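## Task

Place the red earphones inside the small chest's middle drawer and the black earphones inside its bottom drawer; at the end all drawers must be closed and the chest must be standing upright.

## Robot and tools

Robot: two six-joint arms with parallel-jaw grippers, left_arm and right_arm. The scene frame has its origin at table-top height, midway between the two nominal bases and a little behind the near table edge. In that frame +z points up, +x points out over the table, and left_arm sits on the +y side (about y +0.30 m) while right_arm sits near y -0.30 m. Arm names do not match image sides. Every reported hand pose, velocity and target is given in that arm's own base frame, which is almost level and aligned with the scene axes. The gripper's fingers point along its own +z, and they open and close along its y. end_effector_position is the spot between the finger pads, roughly 1 cm short of the tips.

Cameras: cam_head_left, cam_head_right (on a fixed beam behind the arms), cam_high, cam_low, cam_left_wrist, cam_right_wrist, each 896x504.

The 14-number row. Both motion tools take rows of 14 values in [-1, 1]: dx, dy, dz, rx, ry, rz, opening for left_arm, followed by the same seven for right_arm. The first six of each arm are an offset, not a pose: they are measured from that arm's current Hand target along that arm's base axes, and the rotation turns about the Hand target's position. Scale: 1.0 equals 0.6 m of travel or 180 degrees of turn; rx, ry, rz form a single rotation vector. A translation longer than 1.0 may be shortened along its direction. The opening is absolute: +1 is fully open (0.094 m), -1 is shut. Sending all six offsets as 0 leaves an arm where it is, but its opening is always a command, so repeat the current value to keep a grip unchanged (0 means half-closed).

execute_actions(actions, cameras): actions is a list of actions; each action is a table of at most 15 rows, one row per 1/30 s step. Every row is counted from the Hand target at the start of that action, not from the previous row; a short table repeats its last row up to step 15. Each new action starts from the updated Hand target, so sending the same offset twice moves twice as far. An empty list returns images and the scene number and task. cameras takes names, ["all"], or []; an unknown name invalidates the call.

move(target, speed, blend, opening_speed, grip_force, blocking, cameras): target is one 14-number row or a list of up to 15 rows; all rows in the list are offsets from the same starting Hand targets. Paths are straight lines; speed is in m/s, from 0.002 to 2.9, default 0.25 (turns up to twice that in rad/s); one value or one per target. blend (m) rounds corners between list targets; 0 stops at each. opening_speed sets how quickly the fingers change, per second on the -1..+1 scale, at least 0.2; use it to close gently. grip_force is the pad force limit in newtons, 10 to 50, per arm or shared; it persists, and low values close slowly. blocking=false returns after about 0.5 s while motion continues. The whole move is capped at 10 s. Moves do not avoid obstacles or the other arm. Grippers trail their paths and can overshoot speed, especially with the arm nearly straight; avoid paths that pass near an arm's own base, which can whip the elbow round.

wait(seconds): 0 to 3600, sends nothing new; returns early if a running move ends. stop(): brakes a running move. zoom_image(camera, region): region [x0, y0, x1, y1] in pixels of that camera's newest image, at most 504 by 504. read_manual(section): licence texts only. finished_scene(scene): scene number 1 or 2; irreversible, and the goal must hold without the robot.

Results: per arm end_effector_position (m) and end_effector_quat_wxyz in its base frame, Hand target (the commanded pose the next offset counts from), Joint positions (last value is finger opening in metres), Joint velocities (may read within noise), joint torques, grip_measured on the opening scale, Tool commands, and sometimes step readings. A move adds a move: line: done (within 10 mm and 2 degrees), off_target, moving, held or fault, plus limits such as paced (pose clipped) or held (steps withheld). Printed poses can be a few centimetres off at long reach. The gripper often rests short of its target or tilts; check after each move and send the missing distance or rotation. The controller clips commanded orientation to 40 degrees from the measured one per step.

Gripping: with nothing held grip_measured may read up to 2.5 mm wide. On a hard part it reads somewhat narrower than the part; squeeze rises sharply once you command well below first contact. Full force is about 50 to 64 N per pad. To release, command an opening clearly above grip_measured. Close slowly on soft or fragile items like earphones.

Avoid: letting anything fall off the table or dropping items from height; releasing objects while they move; slamming drawers or pushing the chest hard enough to tip it; hitting the table, the bar, spacers, plate or rail behind the bases; any contact between the two arms, their grippers or wrist cameras, including closing one gripper on the other's fingers; strain on a wrist camera cable. A blocked arm keeps pressing until you command its target back past the gripper. Holding loads, reaching far or pushing at unreachable targets heats motors: MOTOR HOT appears at 75 °C, the arm folds and idles at 90 °C and goes limp at 100 °C.

Each tool is called after "Call:" as name(argument=value, ...), one argument or row to a line, values as JSON.

## Session

Call:
execute_actions(
  actions=[],
)

Scene clock: 0.00 s.
left_arm: end_effector_position=(+0.3869, +0.0351, +0.0865) grip_measured=+1.000 end_effector_quat_wxyz=(+0.572, -0.073, +0.815, +0.055) | right_arm: end_effector_position=(+0.3954, -0.0195, +0.0701) grip_measured=+1.000 end_effector_quat_wxyz=(+0.532, +0.032, +0.842, -0.088)
Joint positions: left_arm=[0.022 1.538 0.341 0.844 -0.153 -0.05 0.094] | right_arm=[0.051 1.586 0.413 0.729 0.229 -0.017 0.094]
Joint velocities: within noise
Joint torques (N m): no reading
Heat: left arm: 27 °C; right arm: 26 °C.
Hand target: left_arm +0.3909, +0.0354, +0.0963; +0.584, -0.074, +0.806, +0.054 | right_arm +0.3984, -0.0195, +0.0749; +0.538, +0.033, +0.838, -0.087
Tool commands: left_gripper/opening=+1.0 right_gripper/opening=+1.0

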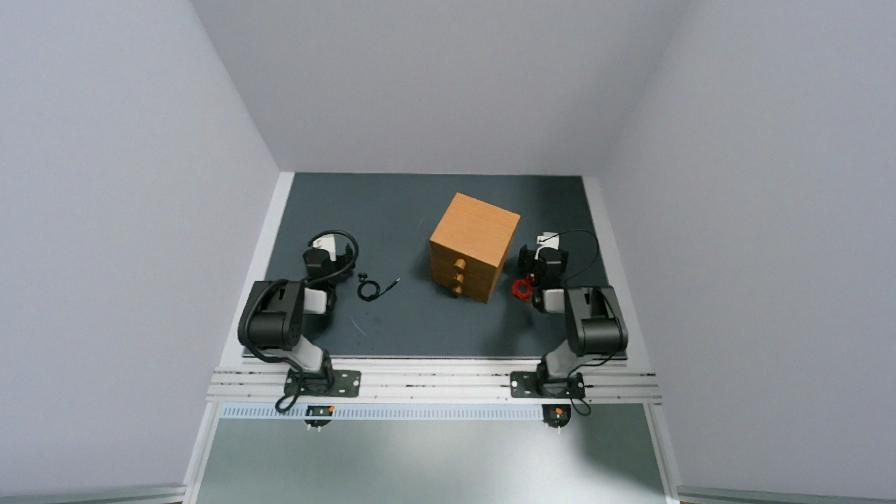

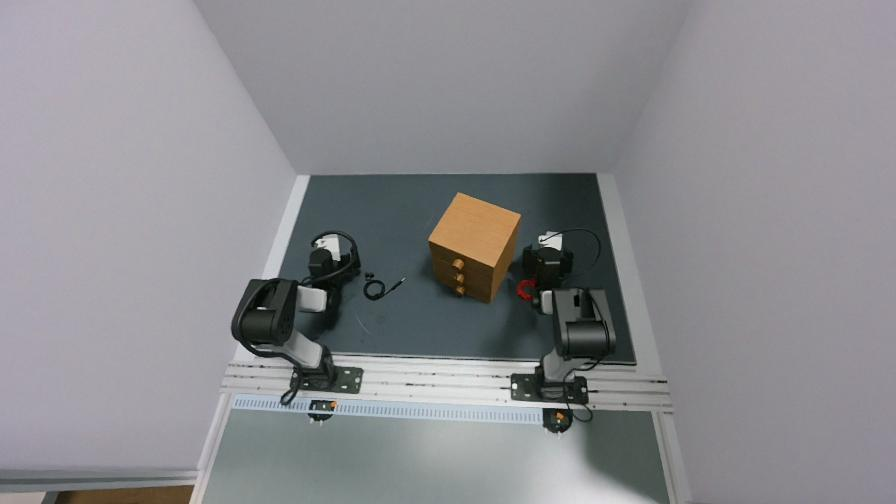

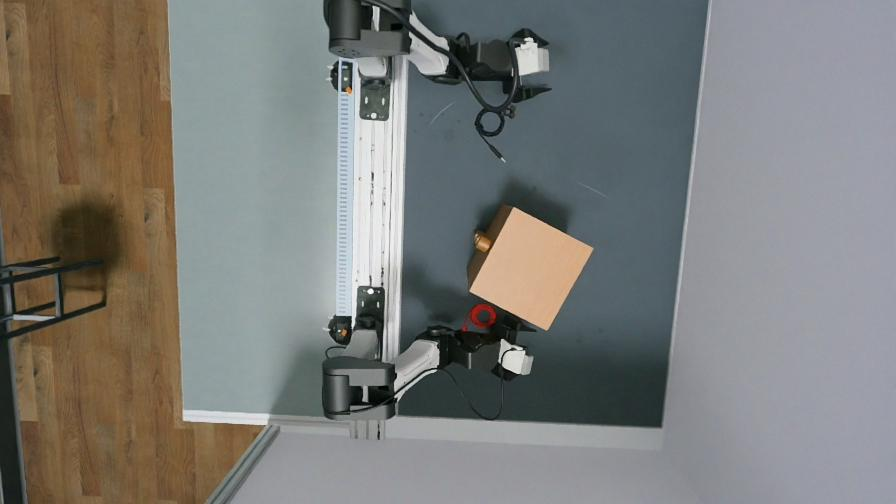

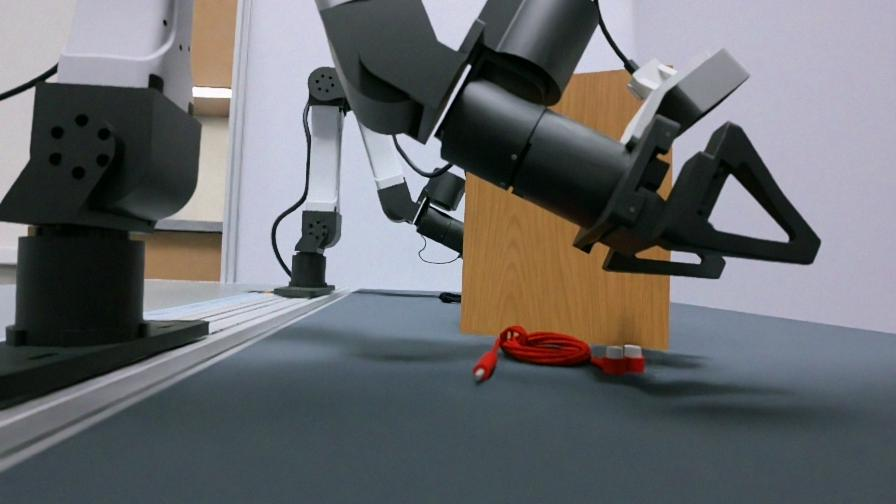

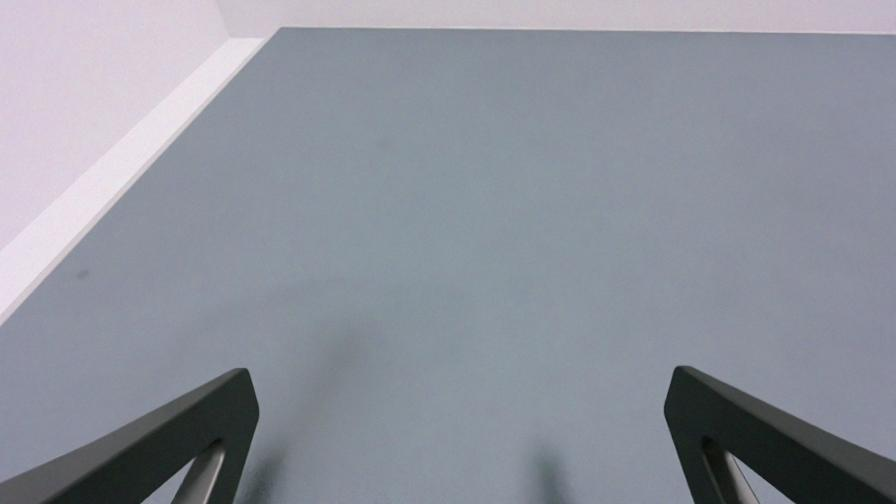

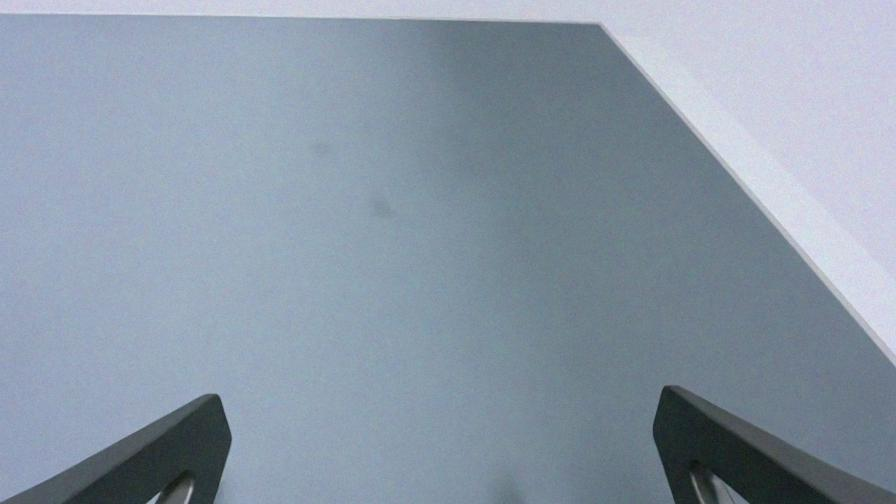

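Call:
zoom_image(
  camera="cam_high",
  region=[400, 60, 660, 360],
)

Call:
zoom_image(
  camera="cam_head_left",
  region=[340, 180, 620, 340],
)

Call:
zoom_image(
  camera="cam_head_right",
  region=[340, 180, 620, 340],
)

Call:
zoom_image(
  camera="cam_low",
  region=[400, 50, 740, 420],
)

Scaled by 1.680 from the camera's image (finer frame: 1280x720).

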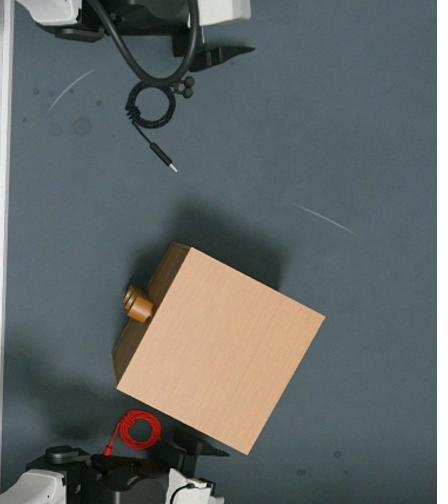

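Scaled by 1.800 from the camera's image (finer frame: 1280x720).

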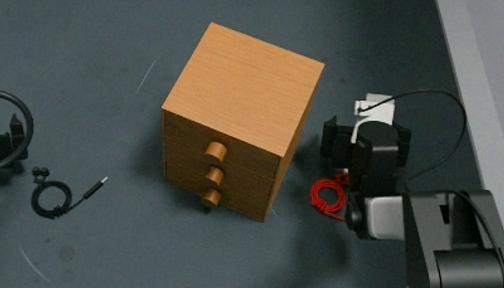

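Scaled by 1.800 from the camera's image (finer frame: 1280x720).

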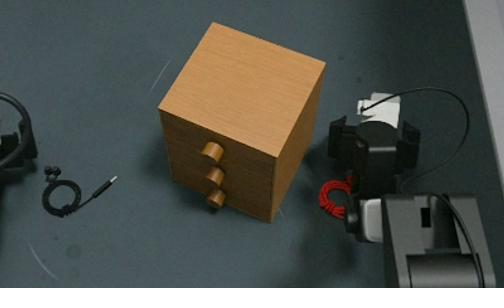

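Scaled by 1.362 from the camera's image (finer frame: 1280x720).

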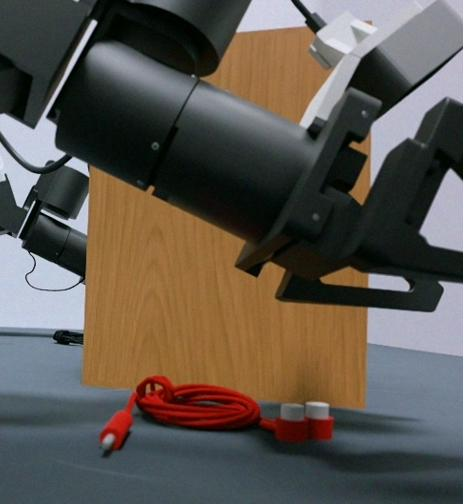

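Call:
move(
  target=[-0.372, -0.571, 0.110, 0.0133, 0.0662, -0.245, 1, -0.190, 0.107, 0.113, 0.1787, 0.326, -0.170, 1],
  speed=0.4,
  cameras=["cam_left_wrist", "cam_right_wrist", "cam_high"],
)

Scene clock: 11.73 s.
left_arm: end_effector_position=(+0.1655, -0.2972, +0.1443) grip_measured=+1.000 end_effector_quat_wxyz=(+0.464, +0.269, +0.834, -0.129) | right_arm: end_effector_position=(+0.2795, +0.0435, +0.1407) grip_measured=+1.000 end_effector_quat_wxyz=(+0.004, +0.328, +0.945, -0.005)
Joint positions: left_arm=[-1.375 1.199 0.668 -0.205 -0.645 -0.457 0.094] | right_arm=[0.163 1.611 1.415 -1.374 0.013 0.831 0.094]
Joint torques (N m): left_arm=[-0.38 -3 9.37 1.78 -0.65 -0.17] | right_arm=[-0.27 -5.11 8.21 0.23 0 0.15]
Heat: left arm: 29 °C; right arm: 27 °C.
Hand target: left_arm +0.1678, -0.3071, +0.1622; +0.478, +0.251, +0.829, -0.145 | right_arm +0.2843, +0.0446, +0.1428; +0.000, +0.335, +0.942, +0.000
Off the commanded pose: left_arm 0.021 m, 3 deg | right_arm 0.005 m, 1 deg.
move: off_target (left_arm)
Images, in order (width x height): cam_high 896x504, cam_left_wrist 896x504, cam_right_wrist 896x504.

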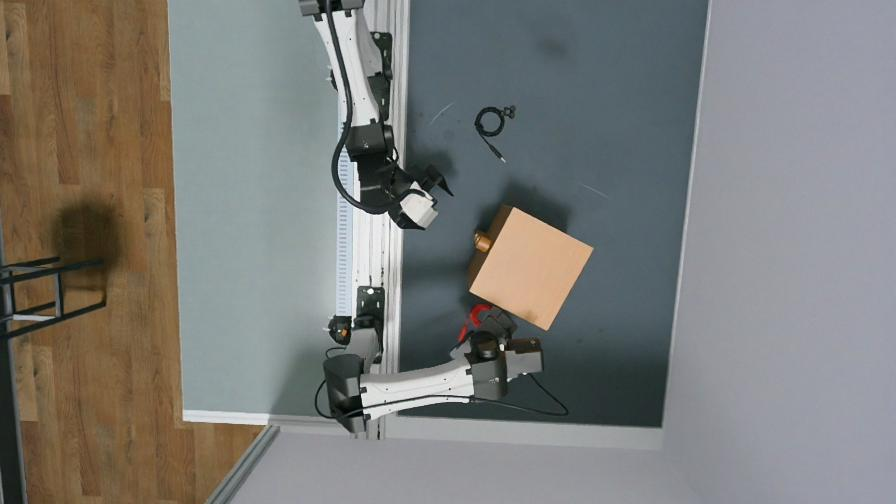

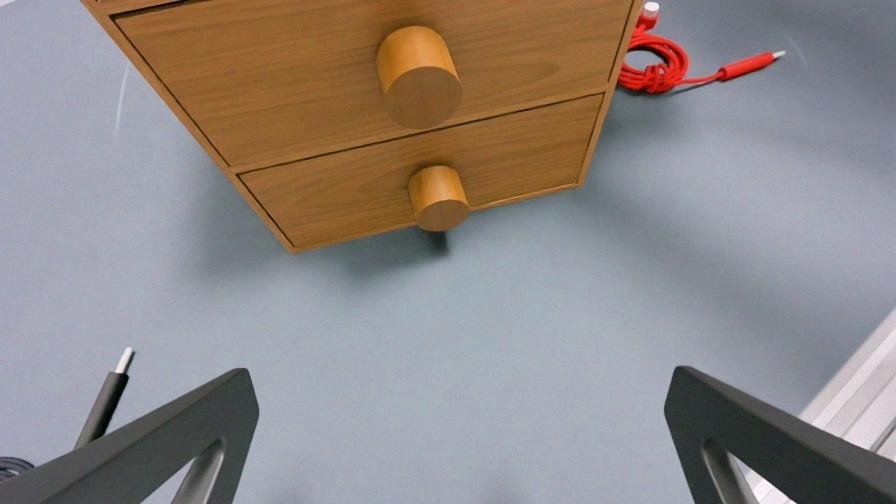

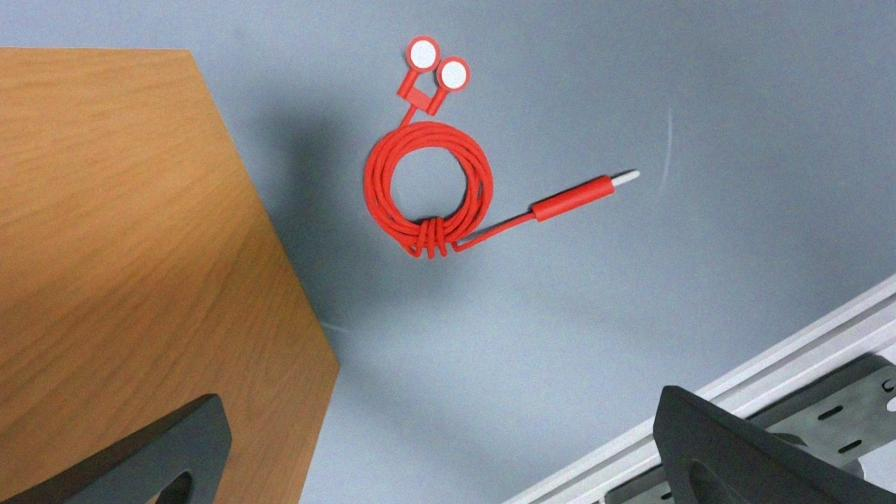

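Call:
move(
  target=[0.067, -0.0623, -0.127, -0.0554, -0.0968, 0.0424, 1, 0.0267, -0.0033, -0.1267, 0, 0, 0, 0.9],
  speed=0.2,
  cameras=["cam_left_wrist", "cam_right_wrist"],
)

Scene clock: 21.60 s.
left_arm: end_effector_position=(+0.2065, -0.3473, +0.0861) grip_measured=+1.000 end_effector_quat_wxyz=(+0.623, +0.178, +0.748, -0.143) | right_arm: end_effector_position=(+0.2996, +0.0424, +0.0759) grip_measured=+0.902 end_effector_quat_wxyz=(+0.008, +0.335, +0.942, -0.003)
Joint positions: left_arm=[-1.378 1.861 0.503 1.059 -0.898 -0.228 0.094] | right_arm=[0.148 1.695 1.249 -1.112 0.013 0.831 0.089]
Joint torques (N m): left_arm=[0.79 -5.96 2.8 2.22 -0.3 0.04] | right_arm=[-0.27 -5.74 4.52 0.6 0 0.01]
Heat: left arm: 30 °C; right arm: 28 °C.
Hand target: left_arm +0.2080, -0.3445, +0.0862; +0.627, +0.172, +0.746, -0.145 | right_arm +0.3004, +0.0426, +0.0668; +0.000, +0.334, +0.942, +0.000
Off the commanded pose: left_arm 0.003 m, 1 deg | right_arm 0.009 m, 1 deg.
move: done

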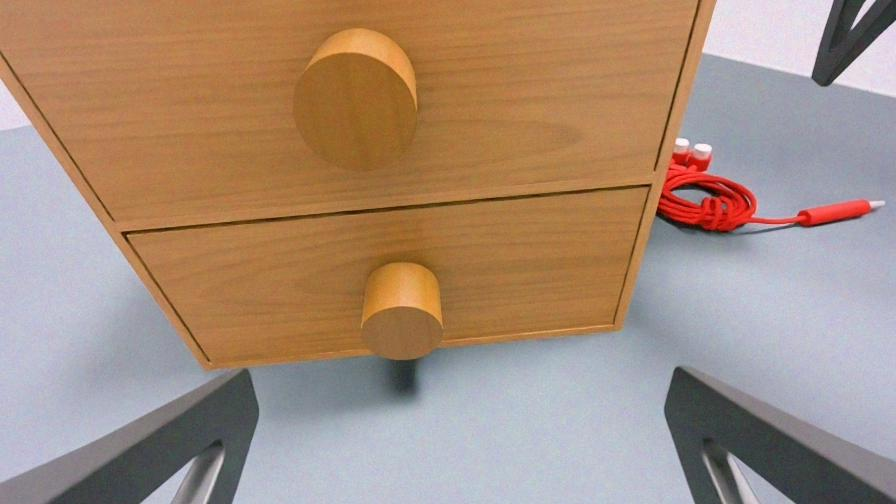

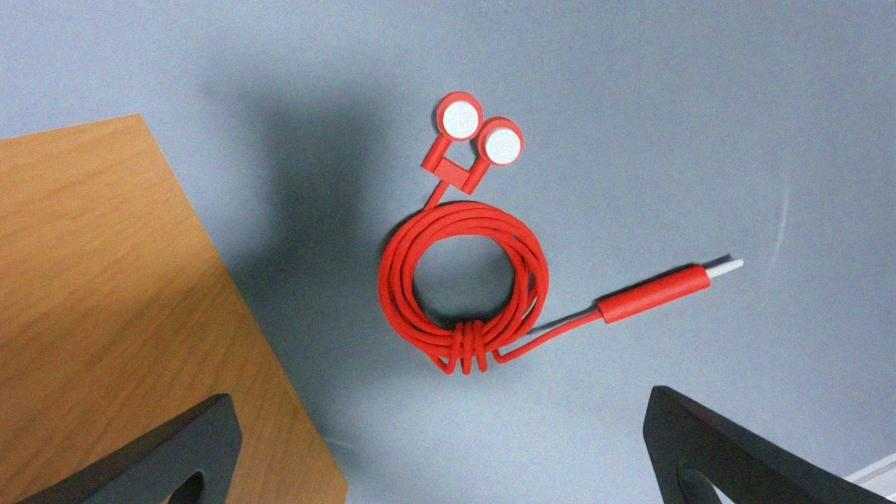

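Call:
move(
  target=[0.1225, -0.0237, -0.0583, 0, 0, 0.028, 1, -0.0125, -0.0033, -0.0833, 0, 0, 0, 0.9],
  speed=0.15,
  cameras=["cam_left_wrist", "cam_right_wrist", "cam_low"],
)

Scene clock: 25.40 s.
left_arm: end_effector_position=(+0.2760, -0.3501, +0.0412) grip_measured=+1.000 end_effector_quat_wxyz=(+0.622, +0.152, +0.762, -0.097) | right_arm: end_effector_position=(+0.2935, +0.0406, +0.0256) grip_measured=+0.902 end_effector_quat_wxyz=(+0.008, +0.335, +0.942, -0.003)
Joint positions: left_arm=[-1.192 2.127 0.656 1.163 -0.817 -0.185 0.094] | right_arm=[0.145 1.731 1.081 -0.909 0.013 0.829 0.089]
Joint torques (N m): left_arm=[1.1 -7.47 5.11 2.4 -0.13 0.03] | right_arm=[-0.27 -5.76 4.18 0.59 0 0]
Heat: left arm: 30 °C; right arm: 28 °C.
Hand target: left_arm +0.2814, -0.3588, +0.0512; +0.632, +0.139, +0.753, -0.117 | right_arm +0.2928, +0.0406, +0.0167; +0.000, +0.335, +0.942, -0.001
Off the commanded pose: left_arm 0.014 m, 3 deg | right_arm 0.009 m, 1 deg.
move: off_target (left_arm)
Images, in order (width x height): cam_low 896x504, cam_left_wrist 896x504, cam_right_wrist 896x504.

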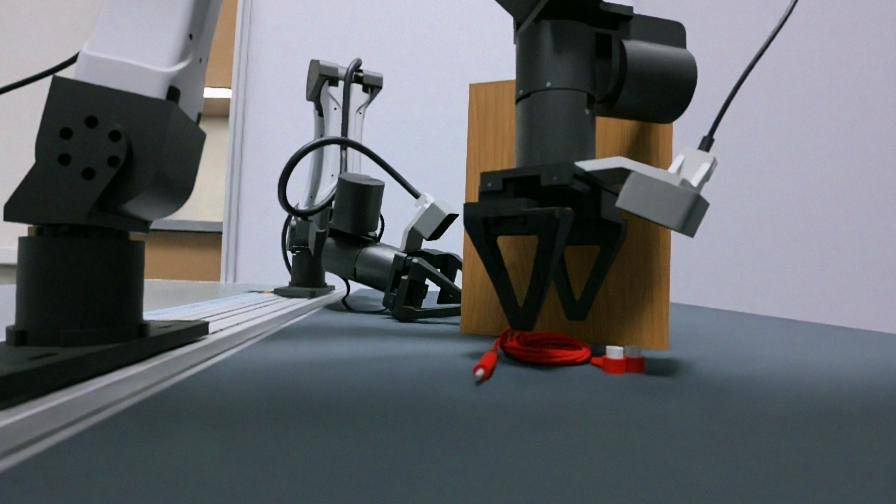

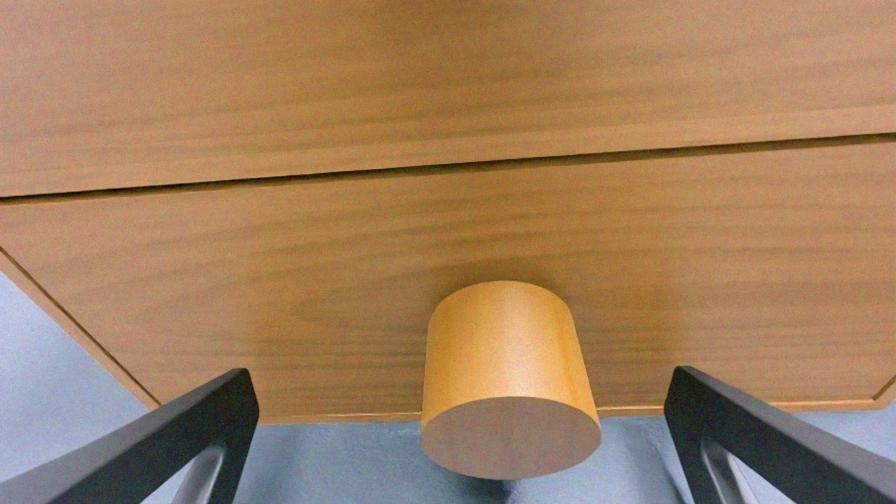

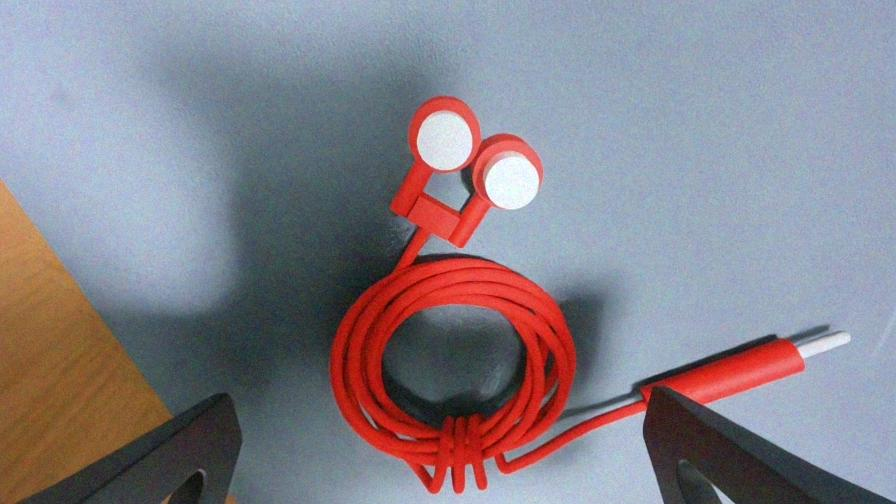

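Call:
move(
  target=[
    [-0.0078, -0.0162, 0.0208, 0, 0, 0, 1, 0, 0, -0.03, 0, 0, 0, 0.55],
    [-0.0078, -0.0162, 0.0208, 0, 0, 0, -0.45, 0, 0, -0.03, 0, 0, 0, 0.15],
  ],
  speed=0.1,
  grip_force=[50, 25],
  cameras=["cam_left_wrist", "cam_right_wrist", "cam_low"],
)

Scene clock: 29.73 s.
left_arm: end_effector_position=(+0.2761, -0.3573, +0.0412) grip_measured=-0.449 end_effector_quat_wxyz=(+0.619, +0.158, +0.764, -0.093) | right_arm: end_effector_position=(+0.2938, +0.0407, +0.0073) grip_measured=+0.152 end_effector_quat_wxyz=(+0.008, +0.335, +0.942, -0.003)
Joint positions: left_arm=[-1.198 2.127 0.685 1.12 -0.819 -0.185 0.026] | right_arm=[0.145 1.763 1.04 -0.836 0.012 0.829 0.054]
Joint torques (N m): left_arm=[-0.44 -11.44 5.33 1.97 -0.34 -0.07] | right_arm=[-0.28 -5.81 4.16 0.6 0 0]
Heat: left arm: 30 °C; right arm: 28 °C.
Hand target: left_arm +0.2769, -0.3684, +0.0637; +0.633, +0.139, +0.753, -0.117 | right_arm +0.2930, +0.0407, -0.0013; +0.000, +0.335, +0.942, +0.000
Off the commanded pose: left_arm 0.025 m, 4 deg | right_arm 0.009 m, 1 deg.
grip_force (N): 50, 25
move: off_target (left_arm); target 2's new opening was sent with left_arm's hand 0.025 m and 4 deg from that target
Images, in order (width x height): cam_low 896x504, cam_left_wrist 896x504, cam_right_wrist 896x504.

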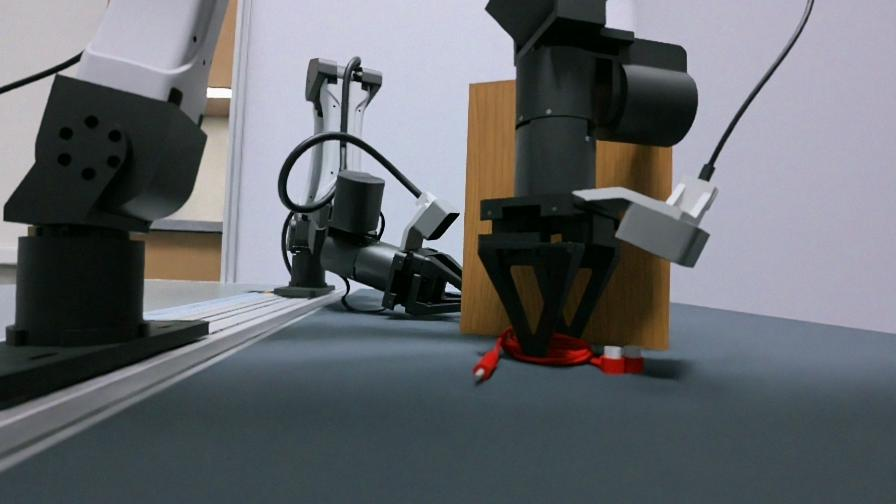

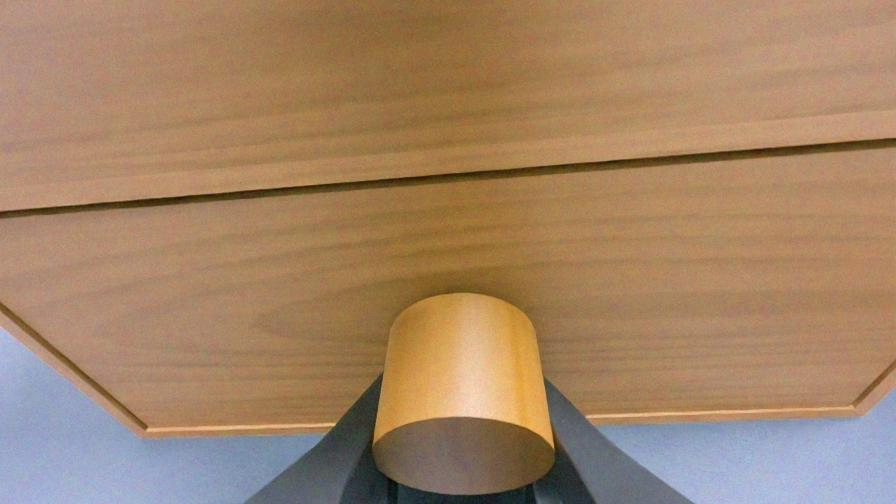

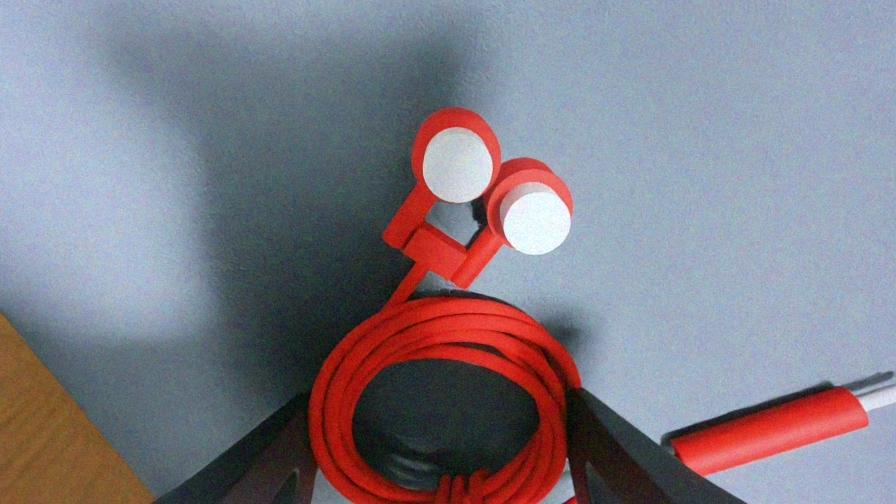

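Call:
move(
  target=[
    [-0.0013, 0.0150, -0.022, 0, 0, 0, -0.6, 0, 0, 0, 0, 0, 0, 0.0],
    [-0.1432, 0.059, -0.0208, 0, 0, 0, -0.6, 0, 0, 0.2, 0, 0, 0, 0.0],
  ],
  speed=0.12,
  cameras=["cam_left_wrist", "cam_right_wrist", "cam_high"],
)

Scene clock: 33.30 s.
left_arm: end_effector_position=(+0.1978, -0.3271, +0.0377) grip_measured=-0.453 end_effector_quat_wxyz=(+0.628, +0.150, +0.758, -0.089) | right_arm: end_effector_position=(+0.2875, +0.0398, +0.1063) grip_measured=+0.002 end_effector_quat_wxyz=(-0.014, +0.335, +0.942, -0.014)
Joint positions: left_arm=[-1.436 2.063 0.495 1.155 -1.064 -0.312 0.026] | right_arm=[0.145 1.678 1.351 -1.281 0.012 0.829 0.047]
Joint torques (N m): left_arm=[-1.46 -10.28 2.11 1.95 -0.35 -0.12] | right_arm=[-0.25 -9.13 8.18 0.15 0.01 0]
Heat: left arm: 30 °C; right arm: 28 °C.
Hand target: left_arm +0.1909, -0.3330, +0.0511; +0.632, +0.139, +0.753, -0.117 | right_arm +0.2930, +0.0407, +0.1188; +0.000, +0.335, +0.942, +0.000
Off the commanded pose: left_arm 0.016 m, 3 deg | right_arm 0.014 m, 2 deg.
grip_force (N): 50, 25
move: off_target (left_arm, right_arm)
Images, in order (width x height): cam_high 896x504, cam_left_wrist 896x504, cam_right_wrist 896x504.

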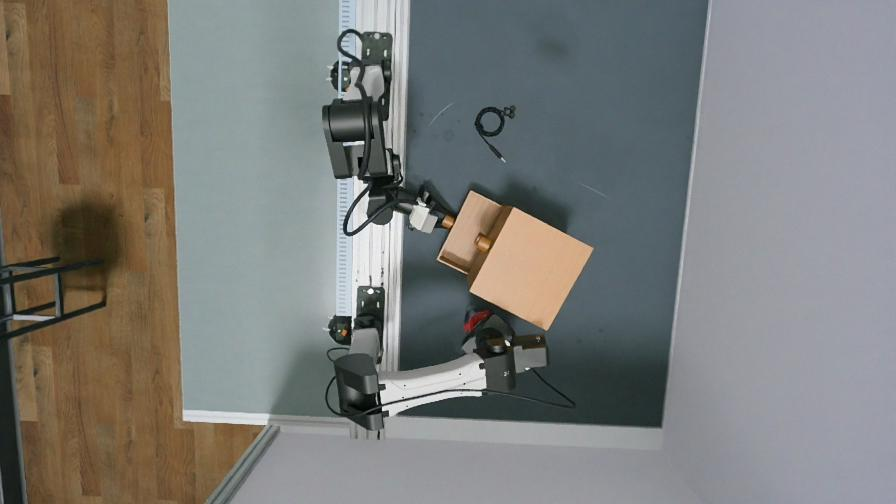

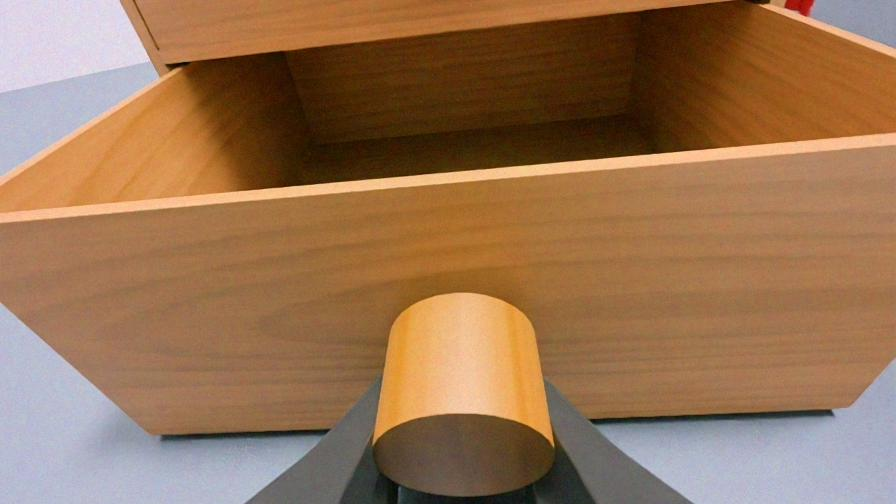

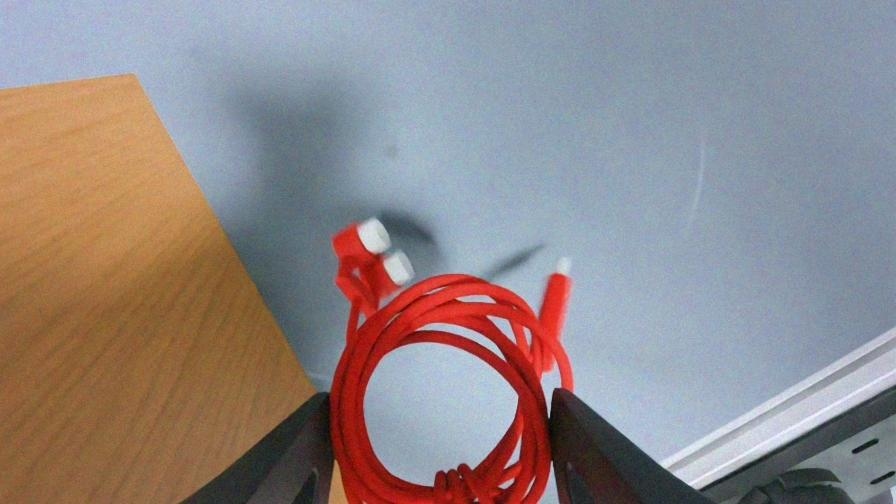

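Call:
move(
  target=[
    [-0.0315, 0.0109, 0, 0, 0, 0, -0.6, 0, 0, 0, 0, 0, 0, 0.0],
    [-0.0315, 0.0109, 0, 0, 0, 0, 0.8, 0, 0, 0, 0, 0, 0, 0.0],
    [-0.0167, 0.1, 0.2, 0, 0.05, 0, 0.8, 0, 0, 0.1, 0, 0, 0, 0.0],
    [0.1518, 0.4117, 0.1482, -0.0239, 0.4553, 0.2205, 0.8, 0, 0, 0.2167, 0, 0, 0, 0.0],
  ],
  speed=[0.1, 0.1, 0.2, 0.3],
  blend=[0, 0, 0.03, 0],
  cameras=["cam_left_wrist", "cam_right_wrist", "cam_high", "cam_head_left"],
)

Scene clock: 42.93 s.
left_arm: end_effector_position=(+0.2761, -0.0857, +0.1326) grip_measured=+0.798 end_effector_quat_wxyz=(-0.005, -0.233, +0.972, +0.007) | right_arm: end_effector_position=(+0.2936, +0.0407, +0.2346) grip_measured=+0.002 end_effector_quat_wxyz=(+0.088, +0.334, +0.938, +0.040)
Joint positions: left_arm=[-0.305 1.649 1.425 -1.362 -0.006 -0.775 0.084] | right_arm=[0.145 1.561 1.731 -1.547 0.012 0.829 0.047]
Joint torques (N m): left_arm=[1.13 -5.94 8.06 0.05 -0.03 0.1] | right_arm=[-0.23 -8.12 7.9 0.69 0.01 -0.01]
Heat: left arm: 31 °C; right arm: 30 °C.
Hand target: left_arm +0.2820, -0.0861, +0.1400; +0.000, -0.233, +0.973, +0.000 | right_arm +0.2929, +0.0407, +0.2487; +0.000, +0.335, +0.942, -0.001
Off the commanded pose: left_arm 0.009 m, 1 deg | right_arm 0.014 m, 11 deg.
joint sent to its limit (right arm) — joint 4 (wrist pitch), lower limit. The joint targets are off in orientation, not in position.
grip_force (N): 50, 25
move: off_target (right_arm); target 2's new opening was sent with left_arm's hand 0.016 m and 4 deg from that target
Images, in order (width x height): cam_head_left 896x504, cam_high 896x504, cam_left_wrist 896x504, cam_right_wrist 896x504.

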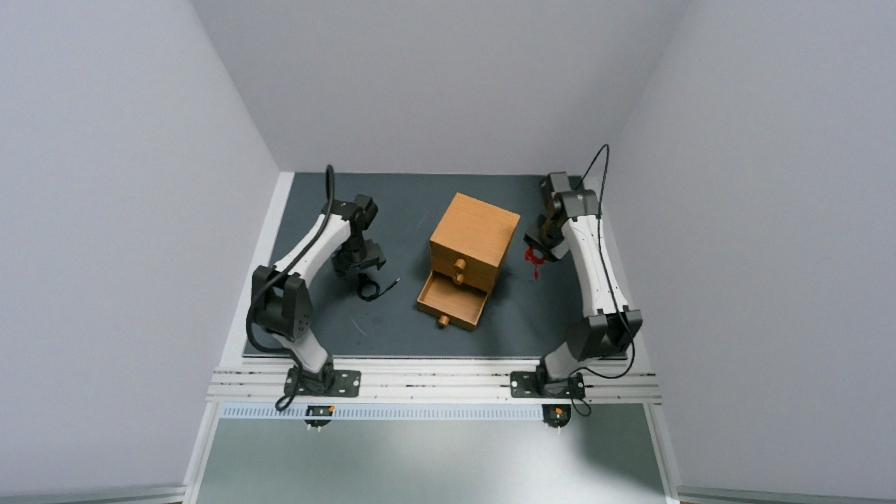

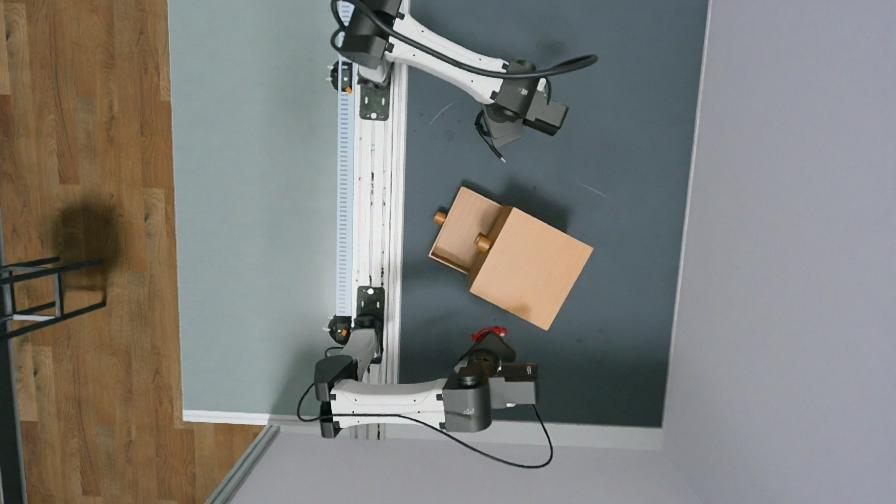

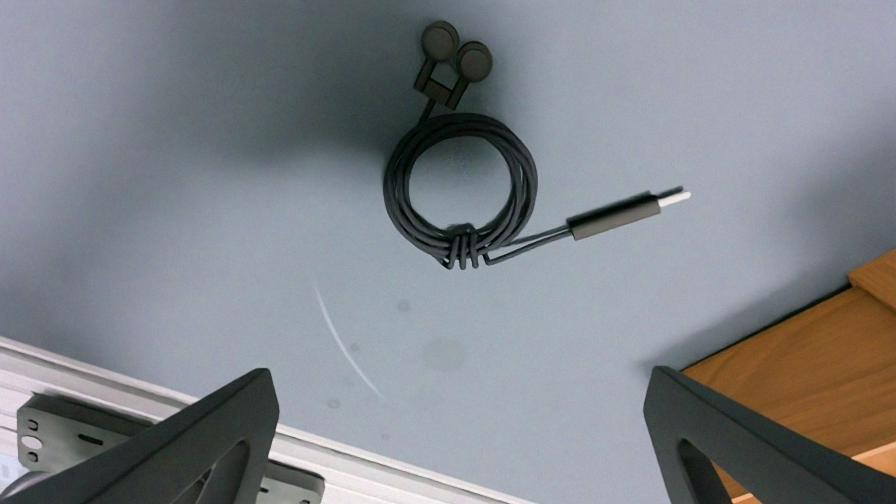

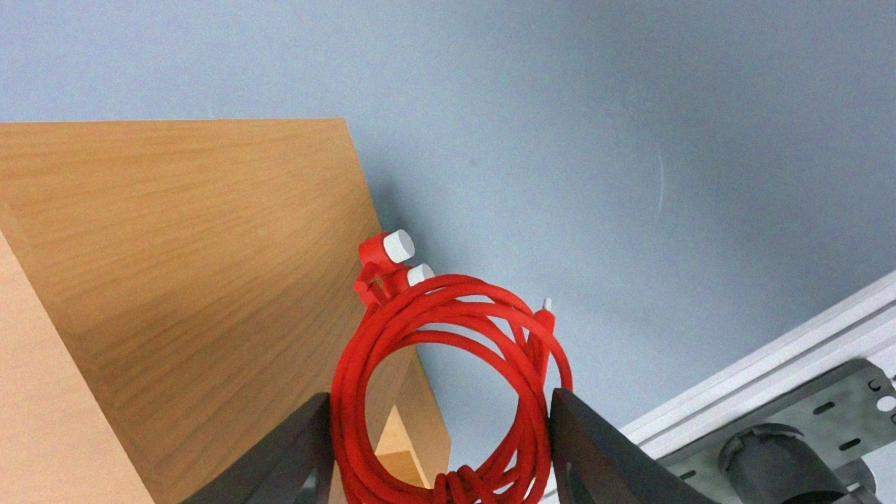

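Call:
move(
  target=[0.0365, 0.008, -0.152, 0, 0, 0, 0.55, 0, 0, 0, 0, 0, 0, 0.0],
  speed=0.15,
  cameras=["cam_left_wrist", "cam_low"],
)

Scene clock: 45.07 s.
left_arm: end_effector_position=(+0.3038, -0.0836, +0.0542) grip_measured=+0.552 end_effector_quat_wxyz=(+0.003, -0.232, +0.973, +0.001) | right_arm: end_effector_position=(+0.2936, +0.0407, +0.2346) grip_measured=+0.002 end_effector_quat_wxyz=(+0.088, +0.334, +0.938, +0.040)
Joint positions: left_arm=[-0.271 1.767 1.245 -1.044 -0.004 -0.74 0.073] | right_arm=[0.145 1.561 1.731 -1.547 0.012 0.829 0.047]
Joint torques (N m): left_arm=[1.25 -6.71 4.04 0.4 -0.05 0.1] | right_arm=[-0.23 -8.14 7.88 0.69 0.01 -0.01]
Heat: left arm: 31 °C; right arm: 30 °C.
Hand target: left_arm +0.3039, -0.0812, +0.0488; +0.000, -0.233, +0.972, +0.000 | right_arm +0.2929, +0.0407, +0.2487; +0.000, +0.335, +0.942, -0.001
Off the commanded pose: left_arm 0.006 m, 0 deg | right_arm 0.014 m, 11 deg.
joint sent to its limit (right arm) — joint 4 (wrist pitch), lower limit. The joint targets are off in orientation, not in position.
grip_force (N): 50, 25
move: done
Images, in order (width x height): cam_low 896x504, cam_left_wrist 896x504.

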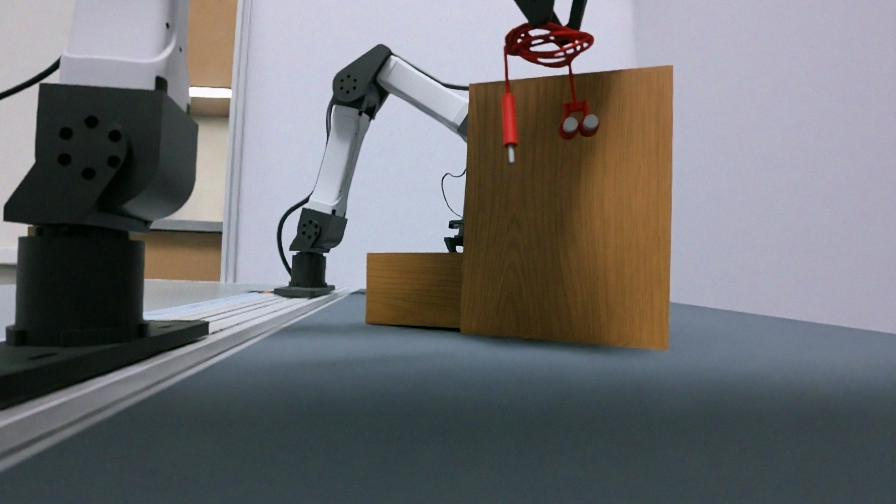

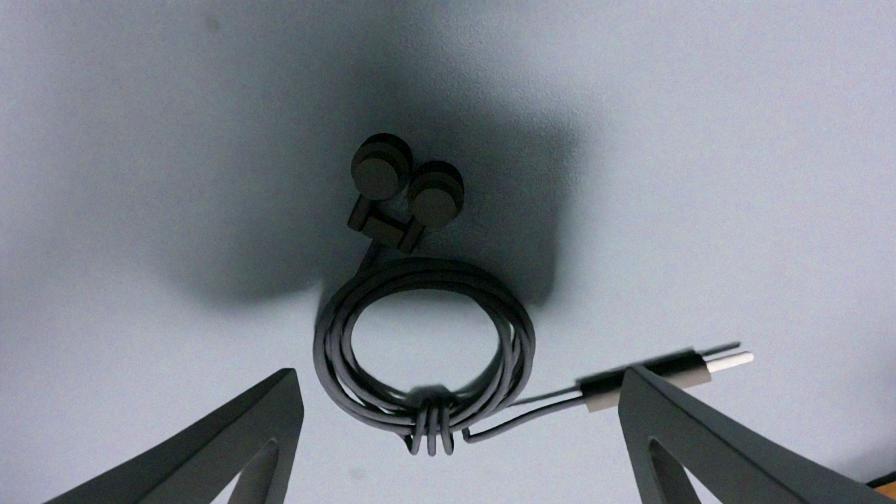

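Call:
move(
  target=[
    [-0.0093, 0.0072, -0.0417, 0, 0, 0, 0.42, 0, 0, 0, 0, 0, 0, 0.0],
    [-0.0093, 0.0072, -0.0417, 0, 0, 0, 0.0, 0, 0, 0, 0, 0, 0, 0.0],
    [-0.0093, 0.0072, 0.2, 0, 0, 0, 0.0, 0, 0, 0, 0, 0, 0, 0.0],
    [-0.1015, -0.423, 0.3187, -0.0333, -0.2915, -0.347, 0.0, 0, 0, 0, 0, 0, 0, 0.0],
  ],
  speed=[0.1, 0.1, 0.2, 0.3],
  blend=[0, 0, 0.04, 0],
  grip_force=[25, 25],
  cameras=["cam_left_wrist", "cam_high", "cam_head_left", "cam_low"],
)

Scene clock: 52.93 s.
left_arm: end_effector_position=(+0.2429, -0.3336, +0.2323) grip_measured=+0.002 end_effector_quat_wxyz=(+0.380, +0.311, +0.860, -0.139) | right_arm: end_effector_position=(+0.2936, +0.0407, +0.2346) grip_measured=+0.002 end_effector_quat_wxyz=(+0.088, +0.334, +0.938, +0.040)
Joint positions: left_arm=[-1.05 1.439 1.3 -0.63 -0.259 -0.246 0.047] | right_arm=[0.145 1.561 1.731 -1.547 0.012 0.829 0.047]
Joint torques (N m): left_arm=[-0.23 -7.54 5.22 2.06 -0.36 0.13] | right_arm=[-0.21 -8.16 7.88 0.69 0.01 -0.01]
Heat: left arm: 31 °C; right arm: 30 °C.
Hand target: left_arm +0.2430, -0.3349, +0.2400; +0.397, +0.310, +0.852, -0.144 | right_arm +0.2929, +0.0407, +0.2487; +0.000, +0.335, +0.942, -0.001
Off the commanded pose: left_arm 0.008 m, 2 deg | right_arm 0.014 m, 11 deg.
joint sent to its limit (right arm) — joint 4 (wrist pitch), lower limit. The joint targets are off in orientation, not in position.
grip_force (N): 25, 25
move: done
Images, in order (width x height): cam_head_left 896x504, cam_high 896x504, cam_low 896x504, cam_left_wrist 896x504.

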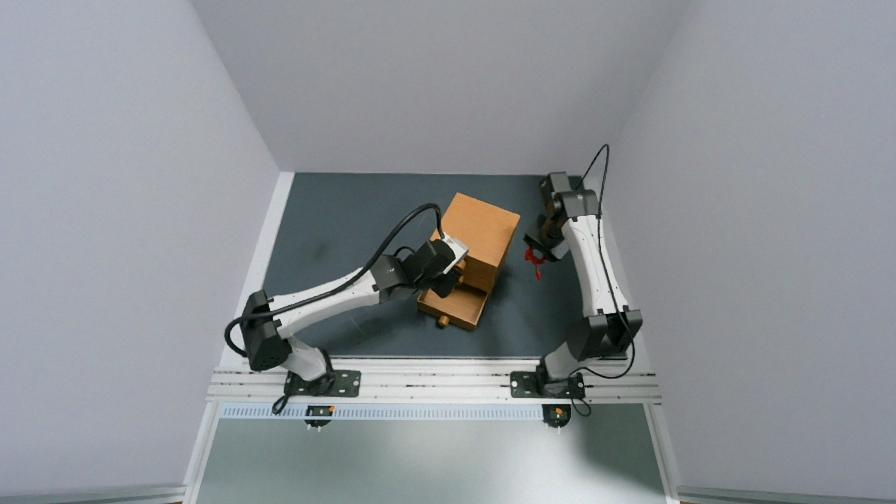

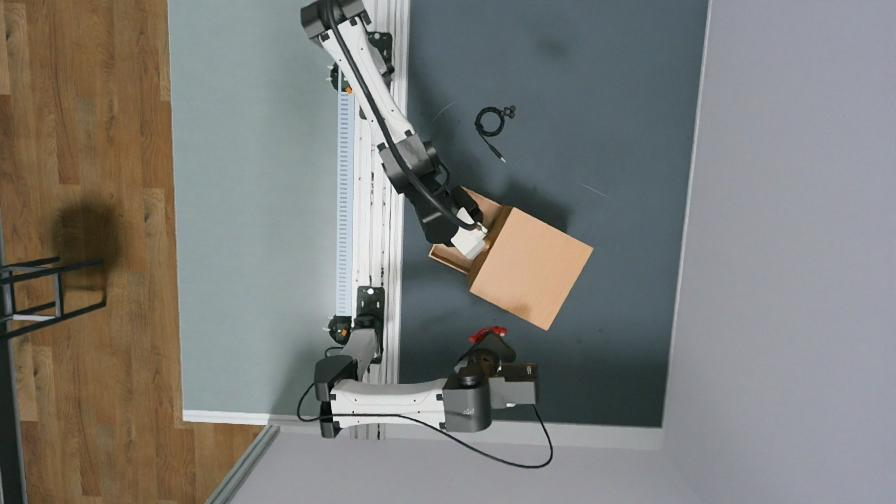

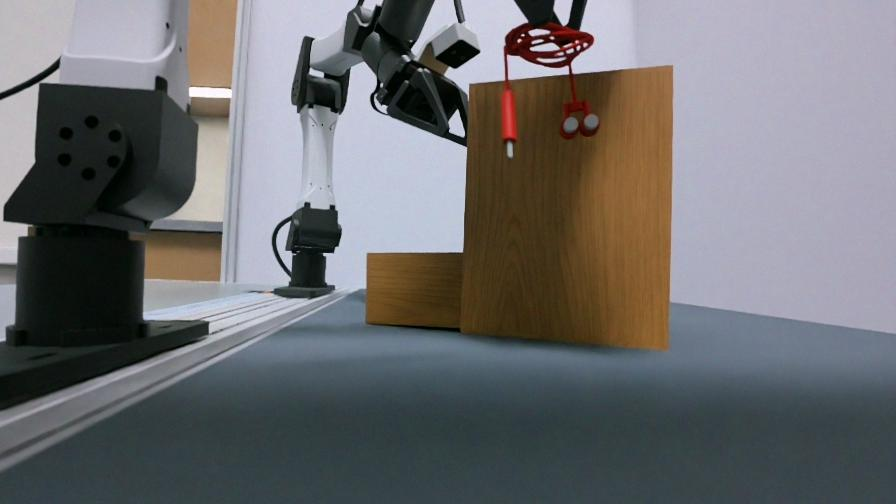

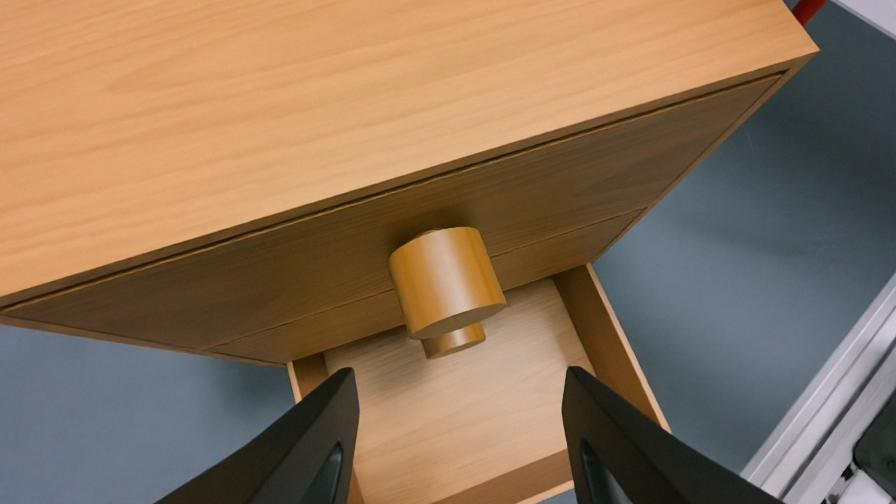

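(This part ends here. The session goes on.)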